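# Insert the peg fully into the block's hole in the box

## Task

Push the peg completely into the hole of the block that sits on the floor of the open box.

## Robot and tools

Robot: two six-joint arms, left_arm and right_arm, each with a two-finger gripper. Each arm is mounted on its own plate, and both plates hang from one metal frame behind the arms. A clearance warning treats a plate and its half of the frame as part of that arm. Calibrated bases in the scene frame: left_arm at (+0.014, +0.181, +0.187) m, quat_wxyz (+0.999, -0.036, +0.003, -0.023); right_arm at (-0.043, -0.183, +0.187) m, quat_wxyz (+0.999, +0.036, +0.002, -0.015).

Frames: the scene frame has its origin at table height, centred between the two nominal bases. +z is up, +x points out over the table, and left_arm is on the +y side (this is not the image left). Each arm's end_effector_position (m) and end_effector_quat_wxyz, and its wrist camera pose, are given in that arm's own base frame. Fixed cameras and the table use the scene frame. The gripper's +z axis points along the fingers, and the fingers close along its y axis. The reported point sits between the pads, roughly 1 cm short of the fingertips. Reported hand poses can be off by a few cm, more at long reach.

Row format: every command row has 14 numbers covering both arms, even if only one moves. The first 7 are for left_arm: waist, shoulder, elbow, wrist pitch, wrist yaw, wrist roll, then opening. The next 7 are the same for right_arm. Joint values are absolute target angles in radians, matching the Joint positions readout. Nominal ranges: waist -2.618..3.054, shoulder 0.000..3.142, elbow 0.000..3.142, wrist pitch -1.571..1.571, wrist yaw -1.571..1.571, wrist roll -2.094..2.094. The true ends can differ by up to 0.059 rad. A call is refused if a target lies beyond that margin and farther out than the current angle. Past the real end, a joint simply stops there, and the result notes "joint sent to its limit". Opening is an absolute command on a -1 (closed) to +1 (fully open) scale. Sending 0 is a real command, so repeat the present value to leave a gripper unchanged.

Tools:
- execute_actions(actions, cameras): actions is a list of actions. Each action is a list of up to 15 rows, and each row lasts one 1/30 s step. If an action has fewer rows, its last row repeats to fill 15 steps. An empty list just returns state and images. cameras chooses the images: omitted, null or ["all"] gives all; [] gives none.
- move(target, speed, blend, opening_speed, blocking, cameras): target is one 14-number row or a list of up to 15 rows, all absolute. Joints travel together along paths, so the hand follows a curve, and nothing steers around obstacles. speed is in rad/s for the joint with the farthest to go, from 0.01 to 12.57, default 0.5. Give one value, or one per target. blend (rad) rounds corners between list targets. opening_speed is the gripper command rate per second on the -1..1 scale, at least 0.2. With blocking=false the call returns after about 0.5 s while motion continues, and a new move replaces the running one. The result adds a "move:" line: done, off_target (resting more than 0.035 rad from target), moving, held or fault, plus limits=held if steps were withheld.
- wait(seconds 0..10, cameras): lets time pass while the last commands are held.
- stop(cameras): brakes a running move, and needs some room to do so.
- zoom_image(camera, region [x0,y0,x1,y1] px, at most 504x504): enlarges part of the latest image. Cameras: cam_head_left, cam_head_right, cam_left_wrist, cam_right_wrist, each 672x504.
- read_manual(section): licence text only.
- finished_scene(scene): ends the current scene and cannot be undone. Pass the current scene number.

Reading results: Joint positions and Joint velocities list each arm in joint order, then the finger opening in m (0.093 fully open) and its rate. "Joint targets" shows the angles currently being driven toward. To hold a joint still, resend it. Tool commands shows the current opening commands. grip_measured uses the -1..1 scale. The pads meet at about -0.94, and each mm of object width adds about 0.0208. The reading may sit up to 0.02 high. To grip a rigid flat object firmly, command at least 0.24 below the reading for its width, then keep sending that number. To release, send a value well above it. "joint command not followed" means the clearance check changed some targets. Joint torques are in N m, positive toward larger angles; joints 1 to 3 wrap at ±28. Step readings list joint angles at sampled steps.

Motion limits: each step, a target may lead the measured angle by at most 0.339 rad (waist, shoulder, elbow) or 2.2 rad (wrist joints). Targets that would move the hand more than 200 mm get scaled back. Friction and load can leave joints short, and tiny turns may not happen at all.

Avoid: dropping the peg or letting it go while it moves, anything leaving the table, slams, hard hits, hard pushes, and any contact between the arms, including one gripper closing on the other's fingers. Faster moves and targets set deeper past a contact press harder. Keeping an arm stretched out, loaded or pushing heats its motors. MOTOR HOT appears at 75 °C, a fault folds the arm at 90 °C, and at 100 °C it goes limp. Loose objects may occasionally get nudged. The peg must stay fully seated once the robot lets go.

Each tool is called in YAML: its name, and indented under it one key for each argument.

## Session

execute_actions:
  actions: []

zoom_image:
  camera: "cam_head_right"
  region: [200, 200, 560, 440]

Scene clock: 0.00 s.
left_arm: end_effector_position=(+0.3914, +0.0426, +0.0756) grip_measured=+1.000 end_effector_quat_wxyz=(+0.551, -0.064, +0.827, +0.094) | right_arm: end_effector_position=(+0.3717, -0.0222, +0.0974) grip_measured=+1.000 end_effector_quat_wxyz=(+0.587, +0.078, +0.803, -0.067)
Joint positions: left_arm=[0.018 1.617 0.392 0.832 -0.211 0.005 0.093] | right_arm=[0.054 1.489 0.296 0.877 0.253 0.064 0.093]
Joint velocities: within noise
Joint torques (N m): no reading
Heat: left arm: 29 °C; right arm: 30 °C.
Joint targets: left_arm=[0.018 1.610 0.400 0.834 -0.212 0.006] | right_arm=[0.054 1.481 0.307 0.888 0.253 0.064]
Tool commands: left_gripper/opening=+1.0 right_gripper/opening=+1.0

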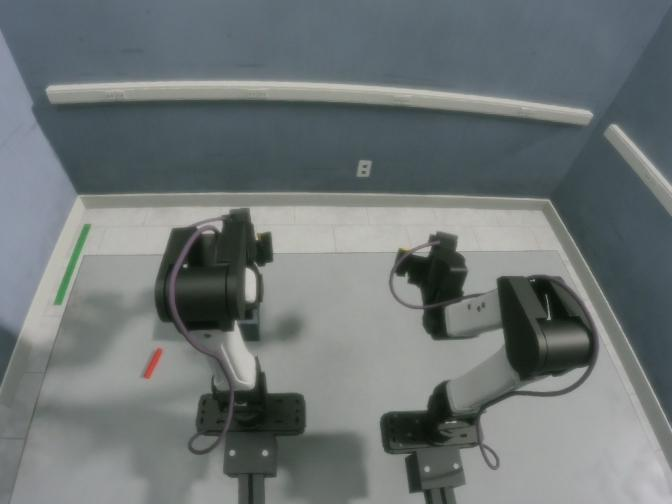

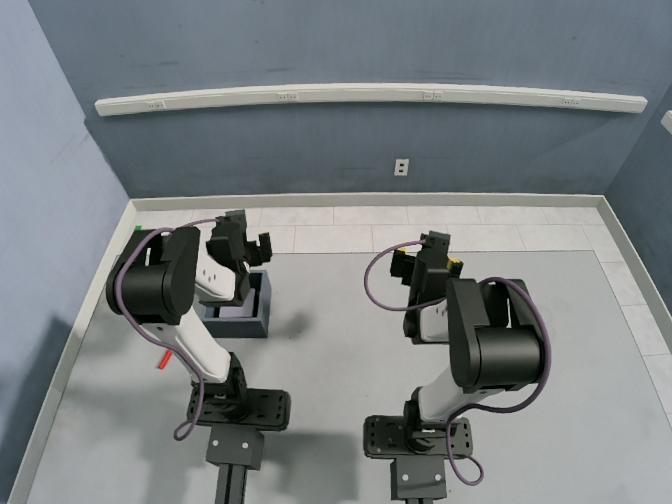

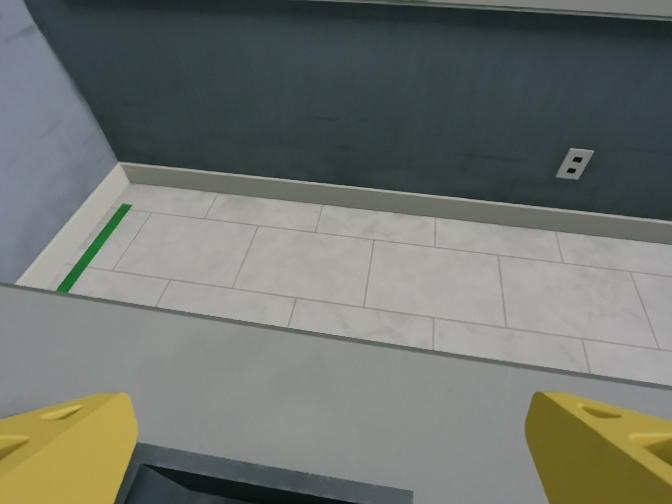

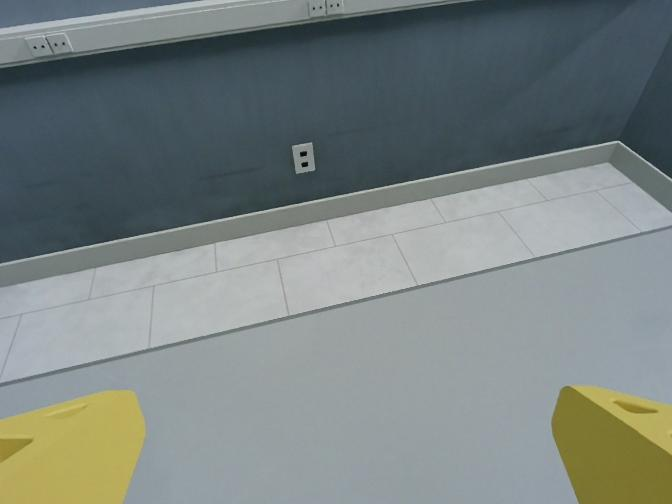

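Scaled by 1.400.

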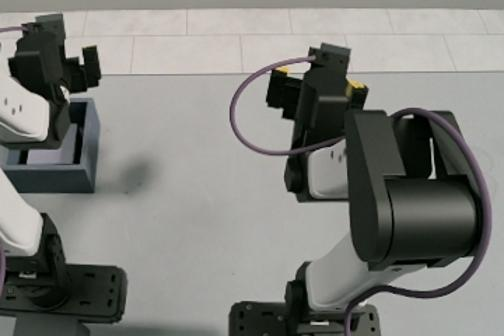

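move:
  target: [0.65,1.281,0.649,-0.503,0,0,1,0.054,1.481,0.307,0.888,0.253,0.064,1]
  speed: 0.9
  cameras: ["cam_left_wrist","cam_head_right"]

Scene clock: 8.90 s.
left_arm: end_effector_position=(+0.2152, +0.1629, +0.0356) grip_measured=+1.000 end_effector_quat_wxyz=(+0.182, -0.308, +0.931, +0.065) | right_arm: end_effector_position=(+0.3717, -0.0222, +0.0974) grip_measured=+1.000 end_effector_quat_wxyz=(+0.587, +0.078, +0.803, -0.067)
Joint positions: left_arm=[0.643 1.302 0.619 -0.498 -0.007 0.005 0.093] | right_arm=[0.054 1.489 0.296 0.877 0.253 0.064 0.093]
Joint torques (N m): left_arm=[0.66 -4.66 8.32 0.95 0.09 -0.11] | right_arm=[0.55 -4.93 7.38 1.99 0.05 0.02]
Heat: left arm: 30 °C; right arm: 30 °C.
Joint targets: left_arm=[0.650 1.281 0.649 -0.503 0.000 0.000] | right_arm=[0.054 1.481 0.307 0.888 0.253 0.064]
move: done
Images, in order (width x height): cam_head_right 672x504, cam_left_wrist 672x504.

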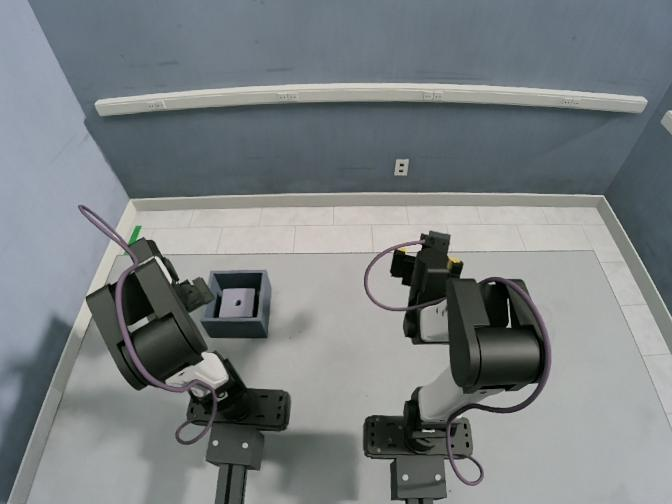

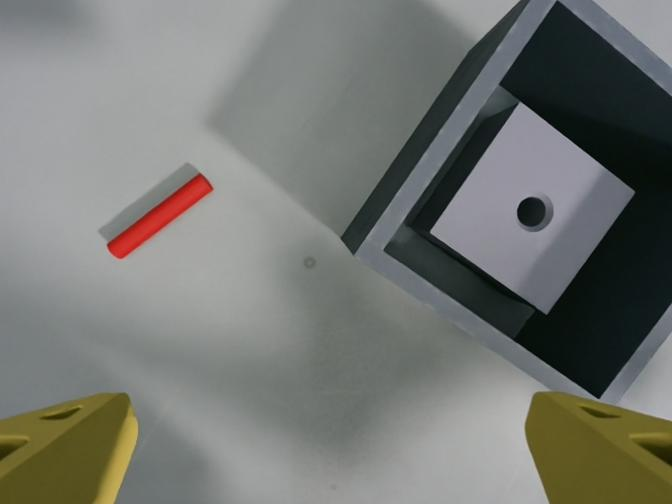

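move:
  target: [0.775,2.335,1.300,-0.635,-0.355,1.042,1,0.054,1.481,0.307,0.888,0.253,0.064,1]
  speed: 0.7
  cameras: ["cam_left_wrist"]

Scene clock: 35.60 s.
left_arm: end_effector_position=(+0.2135, +0.2864, -0.1054) grip_measured=+1.000 end_effector_quat_wxyz=(-0.165, +0.137, +0.974, +0.069) | right_arm: end_effector_position=(+0.3717, -0.0222, +0.0974) grip_measured=+1.000 end_effector_quat_wxyz=(+0.587, +0.078, +0.803, -0.067)
Joint positions: left_arm=[0.769 2.32 1.279 -0.628 -0.347 1.032 0.093] | right_arm=[0.054 1.489 0.296 0.877 0.253 0.064 0.093]
Joint torques (N m): left_arm=[0.38 -7.31 5.39 -0.17 -0.28 0.04] | right_arm=[0.53 -5.09 7.31 2 0.05 0.05]
Heat: left arm: 31 °C; right arm: 32 °C.
Joint targets: left_arm=[0.775 2.335 1.300 -0.635 -0.355 1.042] | right_arm=[0.054 1.481 0.307 0.888 0.253 0.064]
move: done
Images, in order (width x height): cam_left_wrist 672x504.

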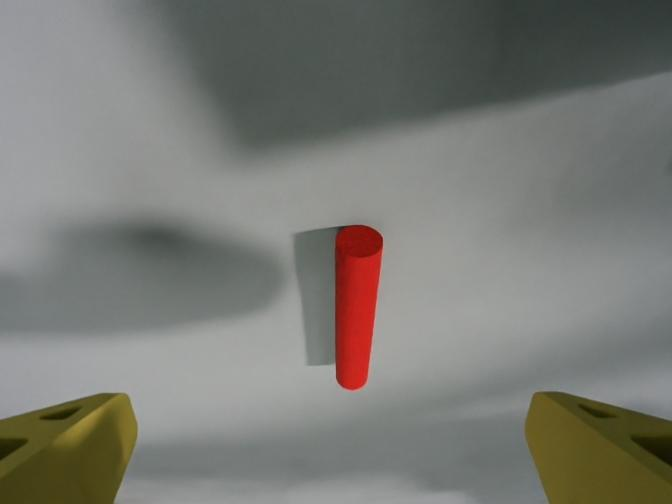

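move:
  target: [0.794,2.411,1.224,-0.492,-0.355,1.042,1,0.054,1.481,0.307,0.888,0.253,0.064,1]
  speed: 0.3
  cameras: ["cam_left_wrist"]

Scene clock: 49.60 s.
left_arm: end_effector_position=(+0.2011, +0.2833, -0.1395) grip_measured=+1.000 end_effector_quat_wxyz=(-0.166, +0.129, +0.975, +0.068) | right_arm: end_effector_position=(+0.3717, -0.0222, +0.0974) grip_measured=+1.000 end_effector_quat_wxyz=(+0.587, +0.078, +0.803, -0.067)
Joint positions: left_arm=[0.787 2.394 1.229 -0.505 -0.348 1.033 0.093] | right_arm=[0.054 1.489 0.296 0.877 0.253 0.064 0.093]
Joint torques (N m): left_arm=[0.49 -7.17 2.54 0.06 -0.28 0.03] | right_arm=[0.44 -5.04 7.34 1.97 0.05 0.01]
Heat: left arm: 33 °C; right arm: 32 °C.
Joint targets: left_arm=[0.794 2.411 1.224 -0.492 -0.355 1.042] | right_arm=[0.054 1.481 0.307 0.888 0.253 0.064]
move: done
Images, in order (width x height): cam_left_wrist 672x504.

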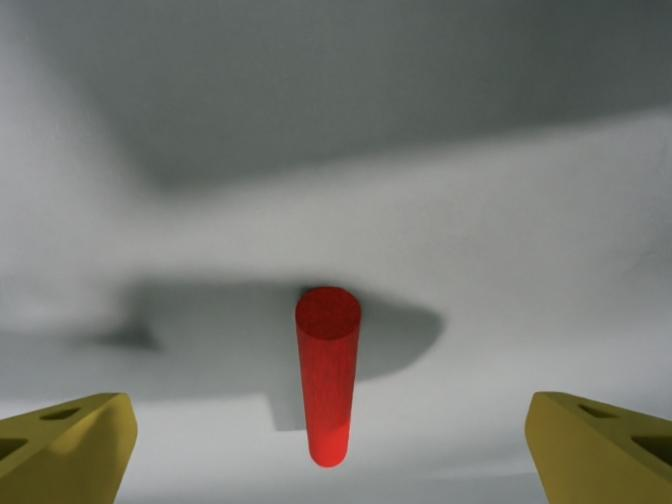

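move:
  target:
    - [0.795,2.446,1.248,-0.462,-0.355,1.042,1,0.054,1.481,0.307,0.888,0.253,0.064,1]
    - [0.795,2.446,1.248,-0.462,-0.355,1.042,-0.92,0.054,1.481,0.307,0.888,0.253,0.064,1]
  speed: 0.2
  opening_speed: 1.0
  cameras: ["cam_left_wrist"]

Scene clock: 58.50 s.
left_arm: end_effector_position=(+0.2003, +0.2826, -0.1506) grip_measured=-0.814 end_effector_quat_wxyz=(-0.167, +0.129, +0.975, +0.067) | right_arm: end_effector_position=(+0.3717, -0.0222, +0.0974) grip_measured=+1.000 end_effector_quat_wxyz=(+0.587, +0.078, +0.803, -0.067)
Joint positions: left_arm=[0.787 2.426 1.229 -0.474 -0.348 1.033 0.006] | right_arm=[0.054 1.489 0.296 0.877 0.253 0.064 0.093]
Joint torques (N m): left_arm=[0.5 -6.94 4.38 0.02 -0.28 0.05] | right_arm=[0.61 -5 7.35 1.98 0.06 0.01]
Heat: left arm: 33 °C; right arm: 33 °C.
Joint targets: left_arm=[0.795 2.446 1.248 -0.462 -0.355 1.042] | right_arm=[0.054 1.481 0.307 0.888 0.253 0.064]
move: done
Images, in order (width x height): cam_left_wrist 672x504.

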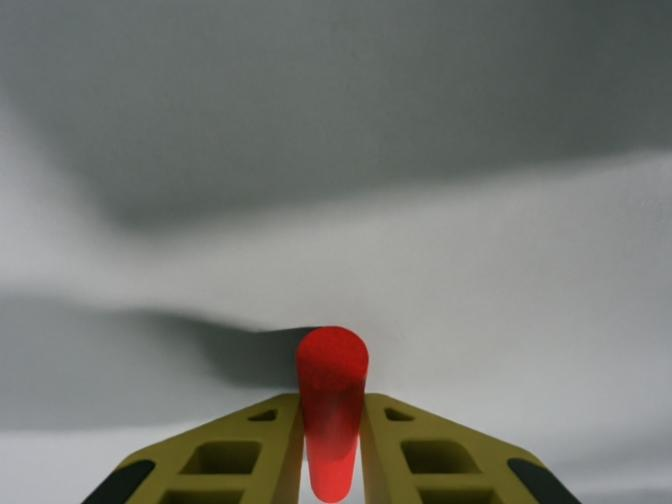

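move:
  target:
    - [0.78,2.335,1.27,-0.62,-0.355,1.042,-0.92,0.054,1.481,0.307,0.888,0.253,0.064,1]
    - [0.75,2.20,0.627,1.39,0.006,0.042,-0.92,0.054,1.481,0.307,0.888,0.253,0.064,1]
    - [0.755,2.681,1.009,1.422,0.006,0.042,-0.92,0.054,1.481,0.307,0.888,0.253,0.064,1]
  speed: [0.4,0.9,0.5]
  blend: [0.08,0.08,0]
  cameras: ["cam_left_wrist","cam_head_left"]

Scene clock: 83.60 s.
left_arm: end_effector_position=(+0.3793, +0.3590, -0.0802) grip_measured=-0.832 end_effector_quat_wxyz=(+0.556, -0.276, +0.747, +0.237) | right_arm: end_effector_position=(+0.3717, -0.0222, +0.0974) grip_measured=+1.000 end_effector_quat_wxyz=(+0.587, +0.078, +0.803, -0.067)
Joint positions: left_arm=[0.758 2.664 0.989 1.402 0 0.05 0.005] | right_arm=[0.054 1.489 0.296 0.877 0.253 0.064 0.093]
Joint torques (N m): left_arm=[-0.42 -7.51 3.84 2.45 0.09 -0.12] | right_arm=[0.46 -4.93 7.39 2.01 0.05 0.05]
Heat: left arm: 36 °C; right arm: 34 °C.
Joint targets: left_arm=[0.755 2.681 1.009 1.422 0.006 0.042] | right_arm=[0.054 1.481 0.307 0.888 0.253 0.064]
move: done; blend cut to 0.079 rad at target 1
Images, in order (width x height): cam_head_left 672x504, cam_left_wrist 672x504.

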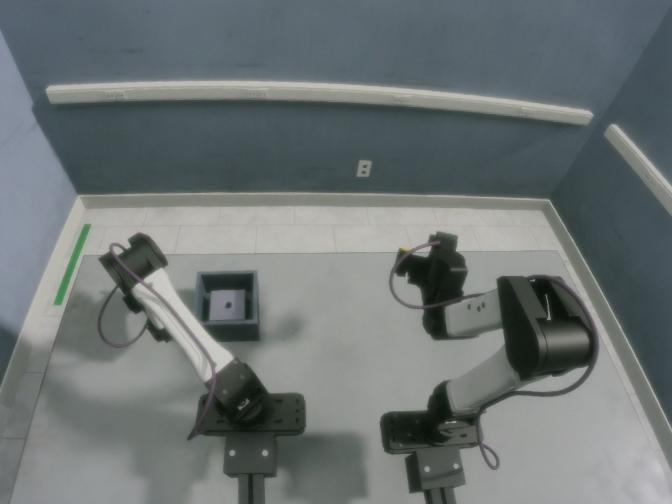

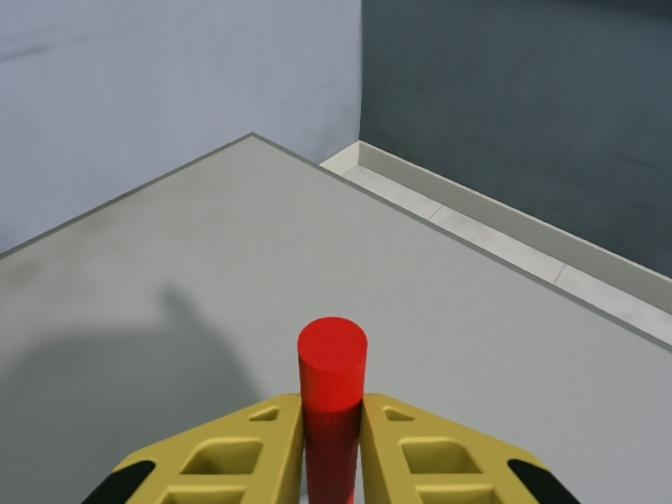

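zoom_image:
  camera: "cam_left_wrist"
  region: [250, 300, 420, 504]

Scaled by 2.471.

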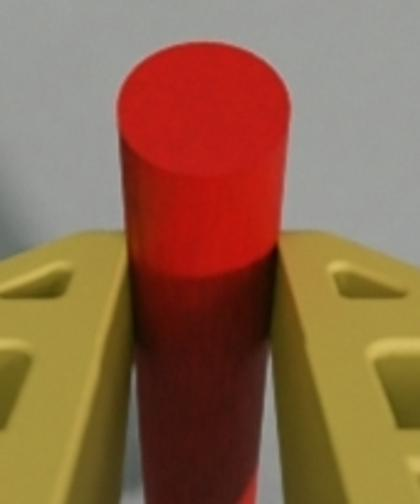

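move:
  target: [0.755,2.794,1.205,1.445,0.006,0.042,-1.0,0.054,1.481,0.307,0.888,0.253,0.064,1]
  speed: 0.25
  cameras: ["cam_left_wrist"]

Scene clock: 109.43 s.
left_arm: end_effector_position=(+0.4081, +0.3864, -0.0758) grip_measured=-0.832 end_effector_quat_wxyz=(+0.595, -0.264, +0.715, +0.254) | right_arm: end_effector_position=(+0.3717, -0.0222, +0.0974) grip_measured=+1.000 end_effector_quat_wxyz=(+0.587, +0.078, +0.803, -0.067)
Joint positions: left_arm=[0.758 2.771 1.187 1.422 0 0.049 0.005] | right_arm=[0.054 1.489 0.296 0.877 0.253 0.064 0.093]
Joint torques (N m): left_arm=[-0.44 -7.77 4.27 2.53 0.09 -0.14] | right_arm=[0.5 -5.04 7.28 2.02 0.05 0.03]
Heat: left arm: 35 °C; right arm: 35 °C.
Joint targets: left_arm=[0.755 2.794 1.205 1.445 0.006 0.042] | right_arm=[0.054 1.481 0.307 0.888 0.253 0.064]
move: done
Images, in order (width x height): cam_left_wrist 672x504.

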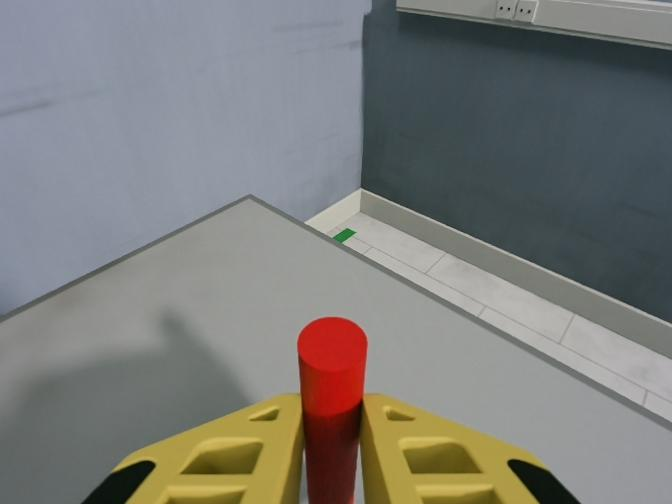

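move:
  target: [0.755,2.846,1.240,1.462,0.006,0.042,-1.0,0.054,1.481,0.307,0.888,0.253,0.064,1]
  speed: 0.12
  cameras: ["cam_left_wrist"]

move:
  target: [0.755,2.861,1.250,1.466,0.006,0.042,-1.0,0.054,1.481,0.307,0.888,0.253,0.064,1]
  speed: 0.1
  cameras: ["cam_left_wrist"]

Scene clock: 114.67 s.
left_arm: end_effector_position=(+0.4088, +0.3870, -0.0884) grip_measured=-0.832 end_effector_quat_wxyz=(+0.597, -0.264, +0.714, +0.255) | right_arm: end_effector_position=(+0.3717, -0.0222, +0.0974) grip_measured=+1.000 end_effector_quat_wxyz=(+0.587, +0.078, +0.803, -0.067)
Joint positions: left_arm=[0.758 2.822 1.222 1.441 0 0.049 0.005] | right_arm=[0.054 1.489 0.296 0.877 0.253 0.064 0.093]
Joint torques (N m): left_arm=[-0.44 -7.76 4.14 2.52 0.08 -0.14] | right_arm=[0.49 -5.01 7.34 1.99 0.08 0.03]
Heat: left arm: 35 °C; right arm: 35 °C.
Joint targets: left_arm=[0.755 2.846 1.240 1.462 0.006 0.042] | right_arm=[0.054 1.481 0.307 0.888 0.253 0.064]
move: done
Images, in order (width x height): cam_left_wrist 672x504.

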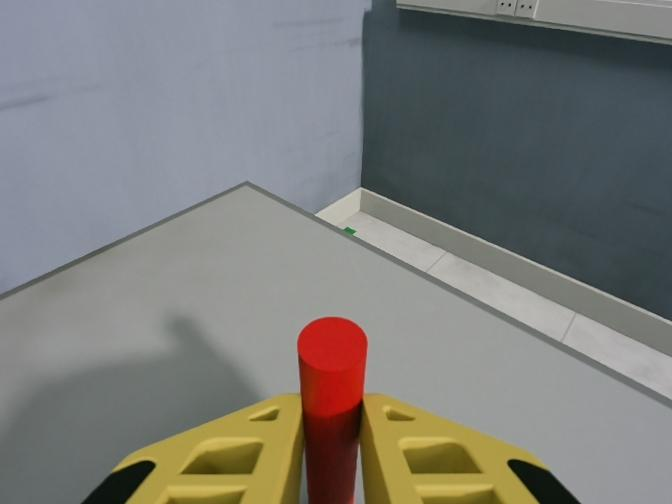

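Scene clock: 115.37 s.
left_arm: end_effector_position=(+0.4099, +0.3880, -0.0885) grip_measured=-0.832 end_effector_quat_wxyz=(+0.601, -0.263, +0.710, +0.256) | right_arm: end_effector_position=(+0.3717, -0.0222, +0.0974) grip_measured=+1.000 end_effector_quat_wxyz=(+0.587, +0.078, +0.803, -0.067)
Joint positions: left_arm=[0.758 2.834 1.235 1.452 0.001 0.049 0.005] | right_arm=[0.054 1.489 0.296 0.877 0.253 0.064 0.093]
Joint torques (N m): left_arm=[-0.49 -7.57 3.95 2.42 0.07 -0.13] | right_arm=[0.55 -5.09 7.34 1.99 0.06 0.04]
Heat: left arm: 35 °C; right arm: 35 °C.
Joint targets: left_arm=[0.755 2.861 1.250 1.466 0.006 0.042] | right_arm=[0.054 1.481 0.307 0.888 0.253 0.064]
move: done
Images, in order (width x height): cam_left_wrist 672x504.

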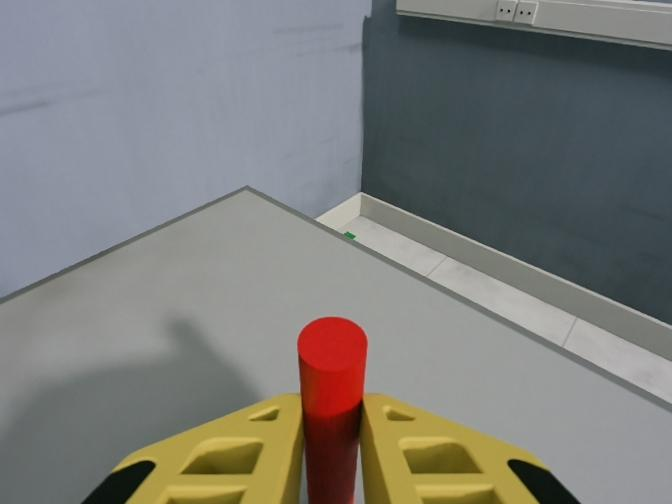

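move:
  target:
    - [0.755,2.846,1.240,1.460,0.006,0.042,-1.0,0.054,1.481,0.307,0.888,0.253,0.064,1]
    - [0.755,2.846,1.240,1.460,0.006,0.042,-0.42,0.054,1.481,0.307,0.888,0.253,0.064,1]
  speed: 0.1
  opening_speed: 0.4
  cameras: ["cam_left_wrist"]

Scene clock: 121.30 s.
left_arm: end_effector_position=(+0.4099, +0.3880, -0.0887) grip_measured=-0.422 end_effector_quat_wxyz=(+0.601, -0.263, +0.710, +0.256) | right_arm: end_effector_position=(+0.3717, -0.0222, +0.0974) grip_measured=+1.000 end_effector_quat_wxyz=(+0.587, +0.078, +0.803, -0.067)
Joint positions: left_arm=[0.758 2.834 1.235 1.452 0.001 0.049 0.025] | right_arm=[0.054 1.489 0.296 0.877 0.253 0.064 0.093]
Joint torques (N m): left_arm=[-0.44 -8.75 3.08 2.36 0.08 -0.12] | right_arm=[0.43 -4.93 7.32 2.01 0.06 0.05]
Heat: left arm: 36 °C; right arm: 35 °C.
Joint targets: left_arm=[0.755 2.846 1.240 1.460 0.006 0.042] | right_arm=[0.054 1.481 0.307 0.888 0.253 0.064]
move: done
Images, in order (width x height): cam_left_wrist 672x504.

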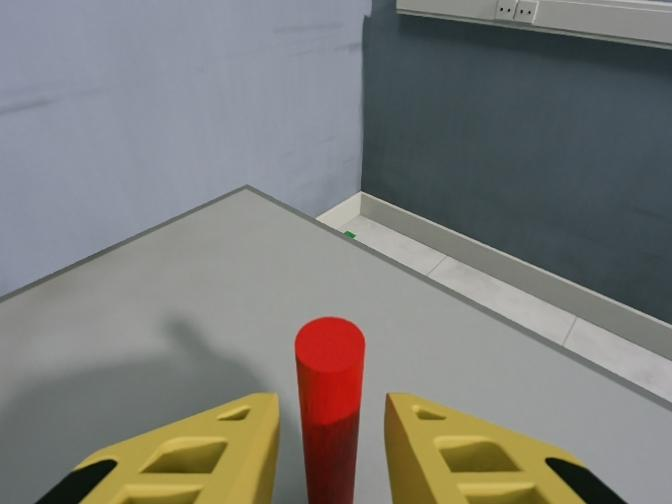

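move:
  target:
    - [0.755,2.605,1.22,1.065,0.006,0.055,-0.42,0.054,1.481,0.307,0.888,0.253,0.064,1]
    - [0.755,2.48,1.30,0.634,0.006,0.065,-0.42,0.054,1.481,0.307,0.888,0.253,0.064,1]
    - [0.755,2.455,1.51,0.148,0.006,0.085,-0.42,0.054,1.481,0.307,0.888,0.253,0.064,1]
    - [0.755,2.570,1.83,-0.330,0.006,0.130,-0.42,0.054,1.481,0.307,0.888,0.253,0.064,1]
  speed: 0.5
  blend: [0.05,0.05,0.05,0]
  cameras: ["cam_left_wrist"]

Scene clock: 141.57 s.
left_arm: end_effector_position=(+0.4179, +0.3954, -0.0731) grip_measured=-0.422 end_effector_quat_wxyz=(+0.224, -0.304, +0.920, +0.105) | right_arm: end_effector_position=(+0.3717, -0.0222, +0.0974) grip_measured=+1.000 end_effector_quat_wxyz=(+0.587, +0.078, +0.803, -0.067)
Joint positions: left_arm=[0.758 2.545 1.799 -0.325 0.001 0.12 0.025] | right_arm=[0.054 1.489 0.296 0.877 0.253 0.064 0.093]
Joint torques (N m): left_arm=[-0.58 -9.5 8.38 1.21 0.08 0.03] | right_arm=[0.44 -5.18 7.46 1.98 0.07 0.06]
Heat: left arm: 39 °C; right arm: 36 °C.
Joint targets: left_arm=[0.755 2.570 1.830 -0.330 0.006 0.130] | right_arm=[0.054 1.481 0.307 0.888 0.253 0.064]
move: done
Images, in order (width x height): cam_left_wrist 672x504.

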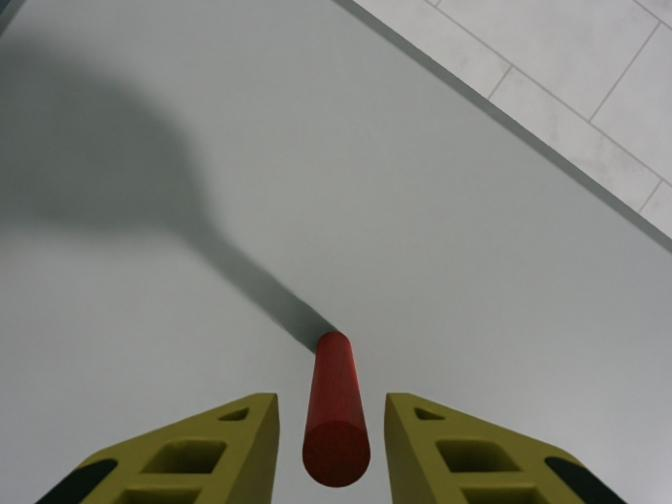

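move:
  target:
    - [0.755,2.589,1.829,-0.292,0.006,0.130,-0.42,0.054,1.481,0.307,0.888,0.253,0.064,1]
    - [0.755,2.589,1.829,-0.292,0.006,0.130,-1,0.054,1.481,0.307,0.888,0.253,0.064,1]
  speed: 0.2
  opening_speed: 0.5
  cameras: ["cam_left_wrist"]

Scene clock: 150.10 s.
left_arm: end_effector_position=(+0.4180, +0.3955, -0.0818) grip_measured=-0.802 end_effector_quat_wxyz=(+0.224, -0.304, +0.920, +0.105) | right_arm: end_effector_position=(+0.3717, -0.0222, +0.0974) grip_measured=+1.000 end_effector_quat_wxyz=(+0.587, +0.078, +0.803, -0.067)
Joint positions: left_arm=[0.758 2.564 1.799 -0.307 0.001 0.121 0.007] | right_arm=[0.054 1.489 0.296 0.877 0.253 0.064 0.093]
Joint torques (N m): left_arm=[-0.51 -9.55 8.21 1.4 0.08 0.03] | right_arm=[0.47 -5.08 7.34 1.94 0.03 0.02]
Heat: left arm: 40 °C; right arm: 36 °C.
Joint targets: left_arm=[0.755 2.589 1.829 -0.292 0.006 0.130] | right_arm=[0.054 1.481 0.307 0.888 0.253 0.064]
move: done
Images, in order (width x height): cam_left_wrist 672x504.

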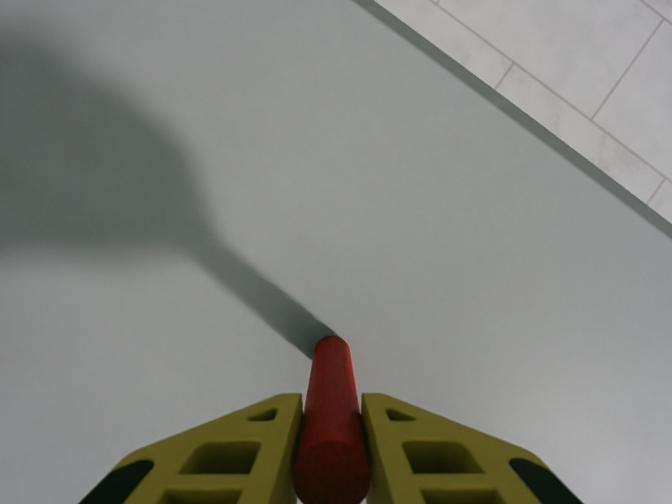

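move:
  target:
    - [0.755,2.35,2.025,-0.715,0.006,0.130,-1,0.054,1.481,0.307,0.888,0.253,0.064,1]
    - [0.276,1.52,0.805,-0.352,0.006,0.168,-1,0.054,1.481,0.307,0.888,0.253,0.064,1]
  speed: [0.5,0.7]
  blend: [0.08,0]
  cameras: ["cam_left_wrist","cam_head_left"]

Scene clock: 167.53 s.
left_arm: end_effector_position=(+0.3317, +0.0953, +0.0402) grip_measured=-0.818 end_effector_quat_wxyz=(+0.225, -0.059, +0.971, +0.049) | right_arm: end_effector_position=(+0.3717, -0.0222, +0.0974) grip_measured=+1.000 end_effector_quat_wxyz=(+0.587, +0.078, +0.803, -0.067)
Joint positions: left_arm=[0.281 1.552 0.814 -0.368 0.003 0.159 0.006] | right_arm=[0.054 1.489 0.296 0.877 0.253 0.064 0.093]
Joint torques (N m): left_arm=[-0.44 -7.47 5.04 1.37 0.08 0.04] | right_arm=[0.5 -4.98 7.35 2.01 0.06 0.03]
Heat: left arm: 41 °C; right arm: 37 °C.
Joint targets: left_arm=[0.276 1.520 0.805 -0.352 0.006 0.168] | right_arm=[0.054 1.481 0.307 0.888 0.253 0.064]
move: done
Images, in order (width x height): cam_head_left 672x504, cam_left_wrist 672x504.

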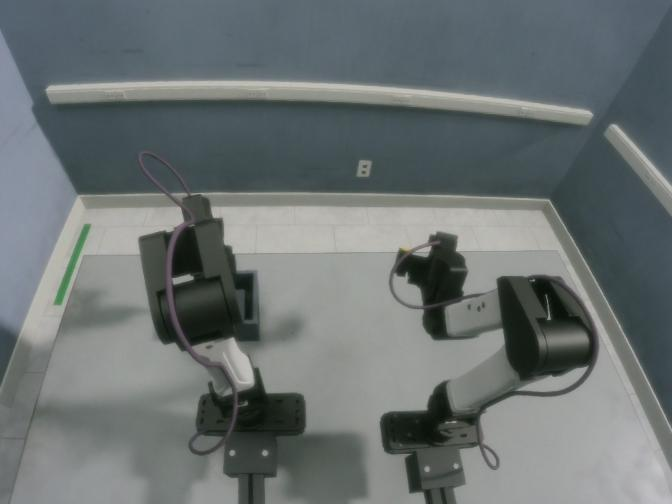

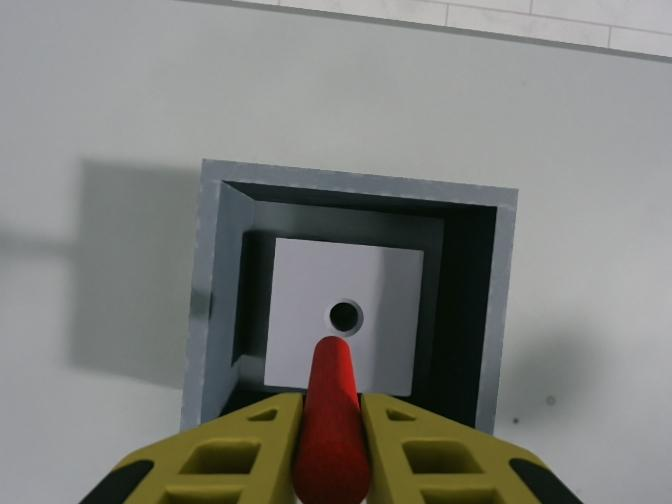

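move:
  target: [0.275,1.738,0.658,-0.030,0.006,0.168,-1,0.054,1.481,0.307,0.888,0.253,0.064,1]
  speed: 0.3
  cameras: ["cam_left_wrist"]

zoom_image:
  camera: "cam_left_wrist"
  region: [260, 270, 410, 400]

Scene clock: 179.83 s.
left_arm: end_effector_position=(+0.3282, +0.0942, -0.0265) grip_measured=-0.818 end_effector_quat_wxyz=(+0.225, -0.059, +0.971, +0.049) | right_arm: end_effector_position=(+0.3717, -0.0222, +0.0974) grip_measured=+1.000 end_effector_quat_wxyz=(+0.587, +0.078, +0.803, -0.067)
Joint positions: left_arm=[0.281 1.725 0.666 -0.046 0.003 0.159 0.006] | right_arm=[0.054 1.489 0.296 0.877 0.253 0.064 0.093]
Joint torques (N m): left_arm=[-0.53 -4.08 3.99 1.39 0.07 0.05] | right_arm=[0.44 -4.98 7.31 1.96 0.05 0.06]
Heat: left arm: 40 °C; right arm: 37 °C.
Joint targets: left_arm=[0.275 1.738 0.658 -0.030 0.006 0.168] | right_arm=[0.054 1.481 0.307 0.888 0.253 0.064]
move: done
Images, in order (width x height): cam_left_wrist 672x504.

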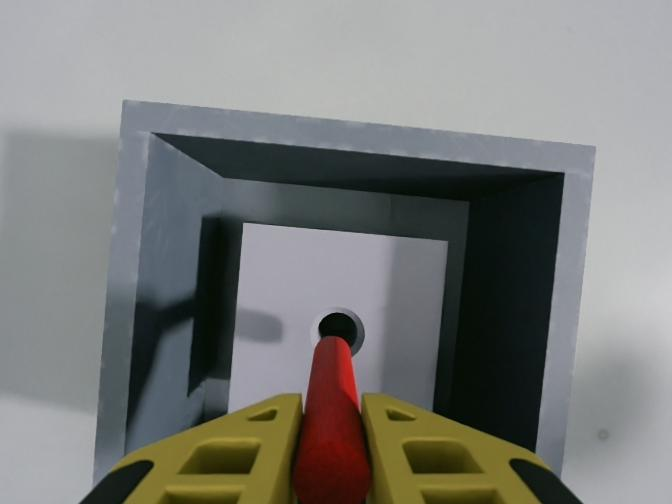

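Scaled by 3.360.

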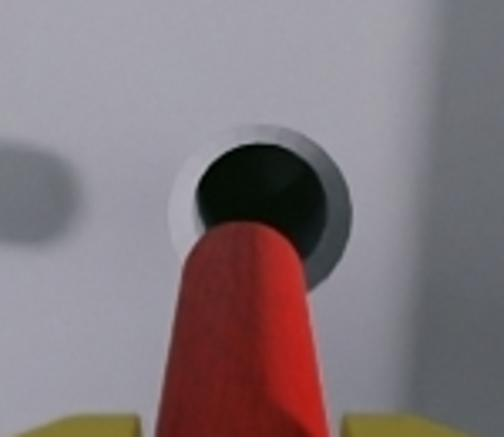

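move:
  target: [0.275,1.814,0.632,0.072,0.006,0.168,-1,0.054,1.481,0.307,0.888,0.253,0.064,1]
  speed: 0.2
  cameras: ["cam_left_wrist"]

zoom_image:
  camera: "cam_left_wrist"
  region: [260, 270, 410, 400]

Scene clock: 188.70 s.
left_arm: end_effector_position=(+0.3288, +0.0944, -0.0462) grip_measured=-0.818 end_effector_quat_wxyz=(+0.226, -0.059, +0.971, +0.049) | right_arm: end_effector_position=(+0.3717, -0.0222, +0.0974) grip_measured=+1.000 end_effector_quat_wxyz=(+0.587, +0.078, +0.803, -0.067)
Joint positions: left_arm=[0.281 1.799 0.64 0.056 0.003 0.159 0.006] | right_arm=[0.054 1.489 0.296 0.877 0.253 0.064 0.093]
Joint torques (N m): left_arm=[-0.58 -4.22 3.51 1.41 0.09 0.04] | right_arm=[0.57 -4.98 7.32 2 0.08 0.02]
Heat: left arm: 38 °C; right arm: 38 °C.
Joint targets: left_arm=[0.275 1.814 0.632 0.072 0.006 0.168] | right_arm=[0.054 1.481 0.307 0.888 0.253 0.064]
move: done
Images, in order (width x height): cam_left_wrist 672x504.

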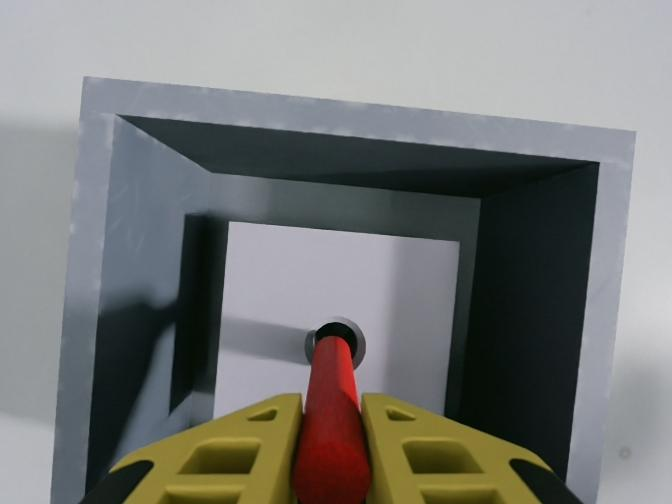

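Scaled by 3.360.

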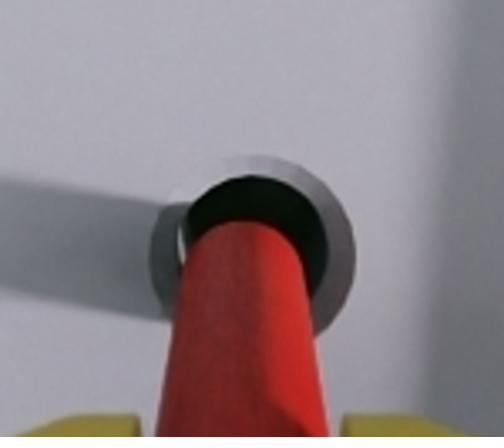

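move:
  target:
    - [0.268,1.826,0.634,0.096,0.006,0.168,-1,0.054,1.481,0.307,0.888,0.253,0.064,1]
    - [0.268,1.900,0.620,0.171,0.006,0.168,-1,0.054,1.481,0.307,0.888,0.253,0.064,1]
  speed: 0.1
  cameras: ["cam_left_wrist"]

zoom_image:
  camera: "cam_left_wrist"
  region: [260, 270, 410, 400]

Scene clock: 198.70 s.
left_arm: end_effector_position=(+0.3316, +0.0933, -0.0656) grip_measured=-0.818 end_effector_quat_wxyz=(+0.228, -0.056, +0.971, +0.049) | right_arm: end_effector_position=(+0.3717, -0.0222, +0.0974) grip_measured=+1.000 end_effector_quat_wxyz=(+0.587, +0.078, +0.803, -0.067)
Joint positions: left_arm=[0.276 1.884 0.629 0.155 0.003 0.159 0.006] | right_arm=[0.054 1.489 0.296 0.877 0.253 0.064 0.093]
Joint torques (N m): left_arm=[-0.72 -4.36 3 1.4 0.07 0.04] | right_arm=[0.49 -5.08 7.28 2 0.07 0.05]
Heat: left arm: 37 °C; right arm: 38 °C.
Joint targets: left_arm=[0.268 1.900 0.620 0.171 0.006 0.168] | right_arm=[0.054 1.481 0.307 0.888 0.253 0.064]
move: done
Images, in order (width x height): cam_left_wrist 672x504.

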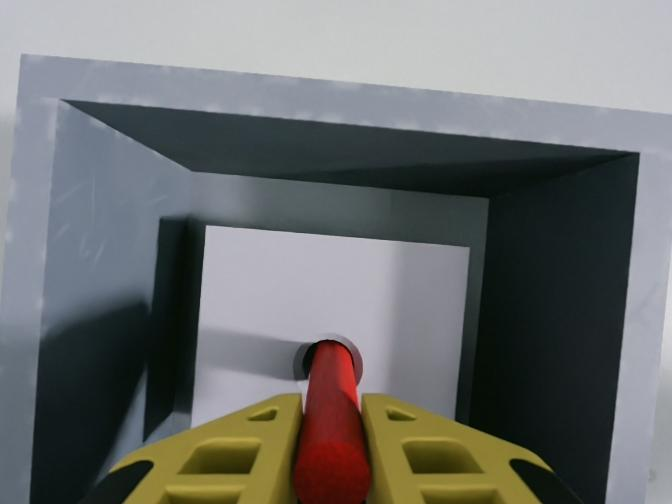

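Scaled by 3.360.

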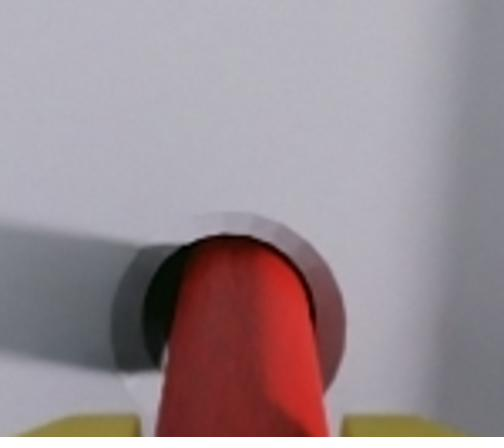

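move:
  target: [0.292,1.982,0.608,0.262,0.006,0.168,-1,0.054,1.481,0.307,0.888,0.253,0.064,1]
  speed: 0.1
  cameras: ["cam_left_wrist"]

Scene clock: 208.70 s.
left_arm: end_effector_position=(+0.3299, +0.0960, -0.0847) grip_measured=-0.818 end_effector_quat_wxyz=(+0.227, -0.060, +0.971, +0.050) | right_arm: end_effector_position=(+0.3717, -0.0222, +0.0974) grip_measured=+1.000 end_effector_quat_wxyz=(+0.587, +0.078, +0.803, -0.067)
Joint positions: left_arm=[0.284 1.965 0.617 0.246 0.002 0.16 0.006] | right_arm=[0.054 1.489 0.296 0.877 0.253 0.064 0.093]
Joint torques (N m): left_arm=[0.44 -4.48 2.52 1.4 0.09 0.03] | right_arm=[0.44 -4.86 7.3 2.01 0.06 0.05]
Heat: left arm: 35 °C; right arm: 38 °C.
Joint targets: left_arm=[0.292 1.982 0.608 0.262 0.006 0.168] | right_arm=[0.054 1.481 0.307 0.888 0.253 0.064]
move: done
Images, in order (width x height): cam_left_wrist 672x504.

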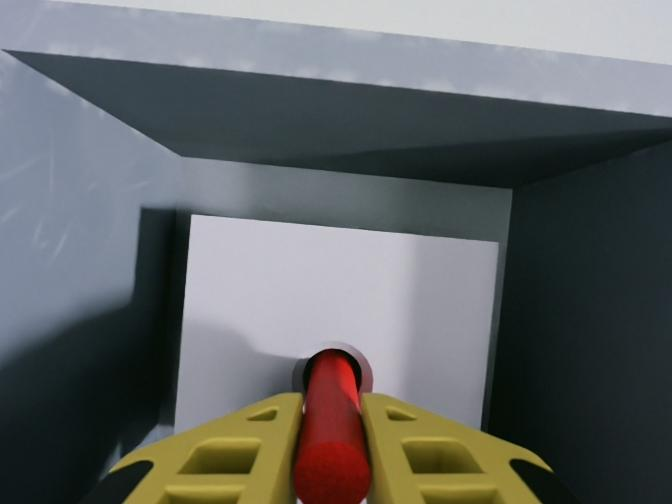

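move:
  target: [0.296,2.012,0.604,0.295,0.006,0.168,-1,0.054,1.481,0.307,0.888,0.253,0.064,1]
  speed: 0.1
  cameras: []

move:
  target: [0.298,2.033,0.601,0.318,0.006,0.168,-1,0.054,1.481,0.307,0.888,0.253,0.064,1]
  speed: 0.1
  cameras: ["cam_left_wrist"]

Scene clock: 213.50 s.
left_arm: end_effector_position=(+0.3306, +0.0976, -0.0909) grip_measured=-0.818 end_effector_quat_wxyz=(+0.228, -0.062, +0.970, +0.051) | right_arm: end_effector_position=(+0.3717, -0.0222, +0.0974) grip_measured=+1.000 end_effector_quat_wxyz=(+0.587, +0.078, +0.803, -0.067)
Joint positions: left_arm=[0.288 1.995 0.617 0.279 0.002 0.16 0.006] | right_arm=[0.054 1.489 0.296 0.877 0.253 0.064 0.093]
Joint torques (N m): left_arm=[0.47 -4.55 2.06 1.42 0.08 0.02] | right_arm=[0.68 -5.04 7.38 1.98 0.05 0.02]
Heat: left arm: 35 °C; right arm: 38 °C.
Joint targets: left_arm=[0.296 2.012 0.604 0.295 0.006 0.168] | right_arm=[0.054 1.481 0.307 0.888 0.253 0.064]
move: done
No camera images: "cameras" was empty.

Scene clock: 214.27 s.
left_arm: end_effector_position=(+0.3295, +0.0973, -0.0958) grip_measured=-0.818 end_effector_quat_wxyz=(+0.229, -0.063, +0.970, +0.050) | right_arm: end_effector_position=(+0.3717, -0.0222, +0.0974) grip_measured=+1.000 end_effector_quat_wxyz=(+0.587, +0.078, +0.803, -0.067)
Joint positions: left_arm=[0.289 2.016 0.611 0.307 0.004 0.16 0.006] | right_arm=[0.054 1.489 0.296 0.877 0.253 0.064 0.093]
Joint torques (N m): left_arm=[0.59 -4.52 2.21 1.32 0.07 0.03] | right_arm=[0.51 -5.18 7.32 1.98 0.07 0.04]
Heat: left arm: 35 °C; right arm: 38 °C.
Joint targets: left_arm=[0.298 2.033 0.601 0.318 0.006 0.168] | right_arm=[0.054 1.481 0.307 0.888 0.253 0.064]
move: done
Images, in order (width x height): cam_left_wrist 672x504.

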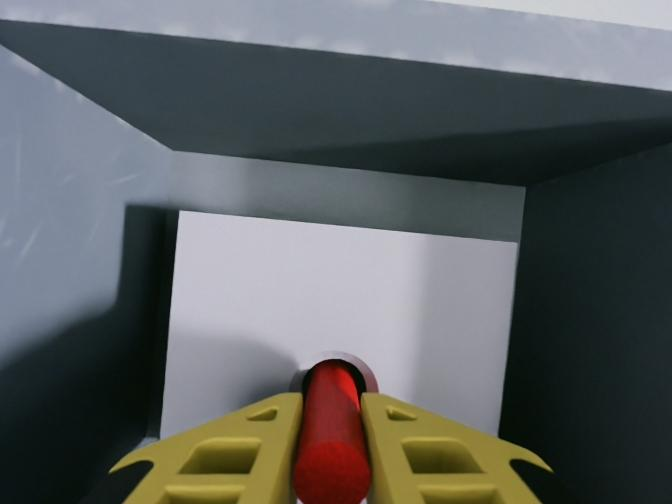

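move:
  target: [0.299,2.050,0.598,0.337,0.006,0.168,-1,0.054,1.481,0.307,0.888,0.253,0.064,1]
  speed: 0.1
  cameras: ["cam_left_wrist"]

Scene clock: 217.20 s.
left_arm: end_effector_position=(+0.3297, +0.0973, -0.0993) grip_measured=-0.818 end_effector_quat_wxyz=(+0.229, -0.062, +0.970, +0.050) | right_arm: end_effector_position=(+0.3717, -0.0222, +0.0974) grip_measured=+1.000 end_effector_quat_wxyz=(+0.587, +0.078, +0.803, -0.067)
Joint positions: left_arm=[0.289 2.033 0.611 0.324 0.005 0.16 0.006] | right_arm=[0.054 1.489 0.296 0.877 0.253 0.064 0.093]
Joint torques (N m): left_arm=[0.62 -4.62 1.89 1.38 0.06 0.04] | right_arm=[0.46 -5.05 7.42 2 0.01 0.04]
Heat: left arm: 35 °C; right arm: 38 °C.
Joint targets: left_arm=[0.299 2.050 0.598 0.337 0.006 0.168] | right_arm=[0.054 1.481 0.307 0.888 0.253 0.064]
move: done
Images, in order (width x height): cam_left_wrist 672x504.

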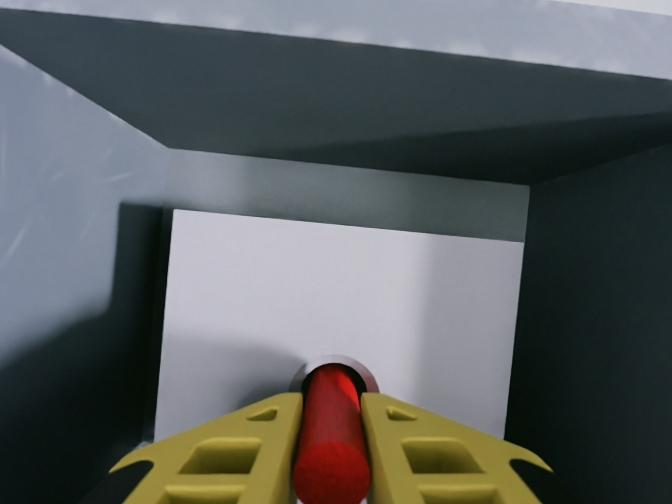

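move:
  target: [0.300,2.067,0.594,0.356,0.006,0.168,-1,0.054,1.481,0.307,0.888,0.253,0.064,1]
  speed: 0.1
  cameras: ["cam_left_wrist"]

Scene clock: 219.90 s.
left_arm: end_effector_position=(+0.3317, +0.0985, -0.0997) grip_measured=-0.818 end_effector_quat_wxyz=(+0.237, -0.063, +0.968, +0.052) | right_arm: end_effector_position=(+0.3717, -0.0222, +0.0974) grip_measured=+1.000 end_effector_quat_wxyz=(+0.587, +0.078, +0.803, -0.067)
Joint positions: left_arm=[0.291 2.04 0.605 0.353 0.005 0.16 0.006] | right_arm=[0.054 1.489 0.296 0.877 0.253 0.064 0.093]
Joint torques (N m): left_arm=[0.54 -3.86 1.95 1.29 0.05 0.03] | right_arm=[0.44 -5.04 7.32 2 0.09 0.04]
Heat: left arm: 35 °C; right arm: 38 °C.
Joint targets: left_arm=[0.300 2.067 0.594 0.356 0.006 0.168] | right_arm=[0.054 1.481 0.307 0.888 0.253 0.064]
move: done
Images, in order (width x height): cam_left_wrist 672x504.

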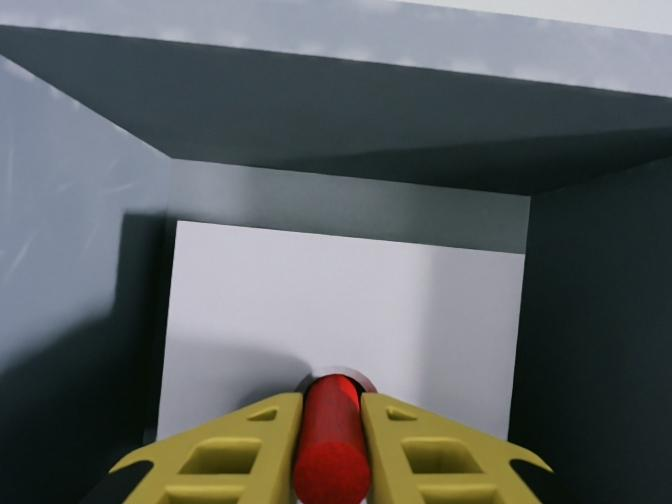

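move:
  target:
    - [0.299,2.053,0.595,0.338,0.006,0.168,-1,0.054,1.481,0.307,0.888,0.253,0.064,1]
    - [0.299,2.053,0.595,0.338,0.006,0.168,-0.3,0.054,1.481,0.307,0.888,0.253,0.064,1]
  speed: 0.1
  opening_speed: 0.6
  cameras: ["cam_left_wrist"]

Scene clock: 225.00 s.
left_arm: end_effector_position=(+0.3295, +0.0978, -0.1008) grip_measured=-0.302 end_effector_quat_wxyz=(+0.232, -0.063, +0.969, +0.051) | right_arm: end_effector_position=(+0.3717, -0.0222, +0.0974) grip_measured=+1.000 end_effector_quat_wxyz=(+0.587, +0.078, +0.803, -0.067)
Joint positions: left_arm=[0.291 2.04 0.605 0.343 0.005 0.16 0.031] | right_arm=[0.054 1.489 0.296 0.877 0.253 0.064 0.093]
Joint torques (N m): left_arm=[0.46 -4.93 1.99 1.19 0.05 0.04] | right_arm=[0.5 -4.93 7.34 2 0.03 0.01]
Heat: left arm: 35 °C; right arm: 38 °C.
Joint targets: left_arm=[0.299 2.053 0.595 0.338 0.006 0.168] | right_arm=[0.054 1.481 0.307 0.888 0.253 0.064]
move: done
Images, in order (width x height): cam_left_wrist 672x504.

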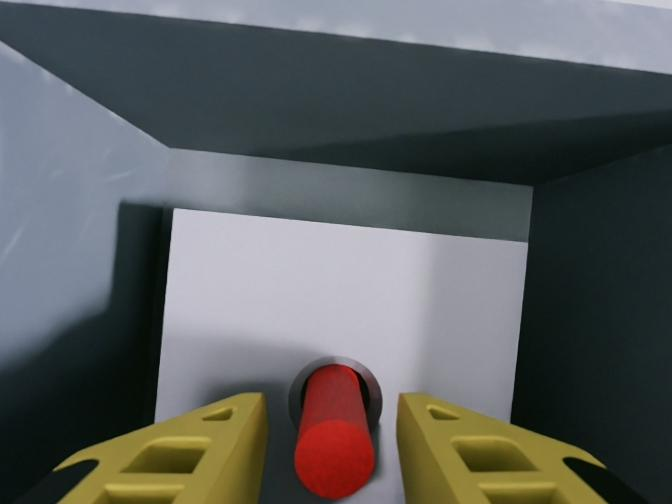

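move:
  target:
    - [0.293,1.85,0.625,0.12,0.006,0.168,-0.3,0.054,1.481,0.307,0.888,0.253,0.064,1]
    - [0.285,1.53,0.79,-0.36,0.006,0.168,-0.3,0.054,1.481,0.307,0.888,0.253,0.064,1]
  speed: 0.5
  blend: [0.05,0]
  cameras: ["cam_left_wrist"]

Scene clock: 229.50 s.
left_arm: end_effector_position=(+0.3174, +0.0942, +0.0251) grip_measured=-0.302 end_effector_quat_wxyz=(+0.207, -0.064, +0.975, +0.045) | right_arm: end_effector_position=(+0.3717, -0.0222, +0.0974) grip_measured=+1.000 end_effector_quat_wxyz=(+0.587, +0.078, +0.803, -0.067)
Joint positions: left_arm=[0.291 1.554 0.765 -0.355 0.005 0.16 0.031] | right_arm=[0.054 1.489 0.296 0.877 0.253 0.064 0.093]
Joint torques (N m): left_arm=[-0.57 -6.65 7.69 1.11 0.04 0.03] | right_arm=[0.43 -4.93 7.36 2 0.02 0.03]
Heat: left arm: 35 °C; right arm: 39 °C.
Joint targets: left_arm=[0.285 1.530 0.790 -0.360 0.006 0.168] | right_arm=[0.054 1.481 0.307 0.888 0.253 0.064]
move: done
Images, in order (width x height): cam_left_wrist 672x504.

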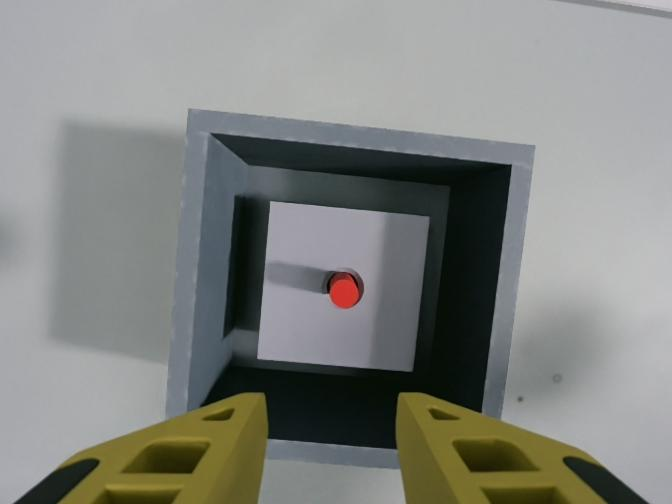

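finished_scene:
  scene: 2

The scene is finished: the task was done.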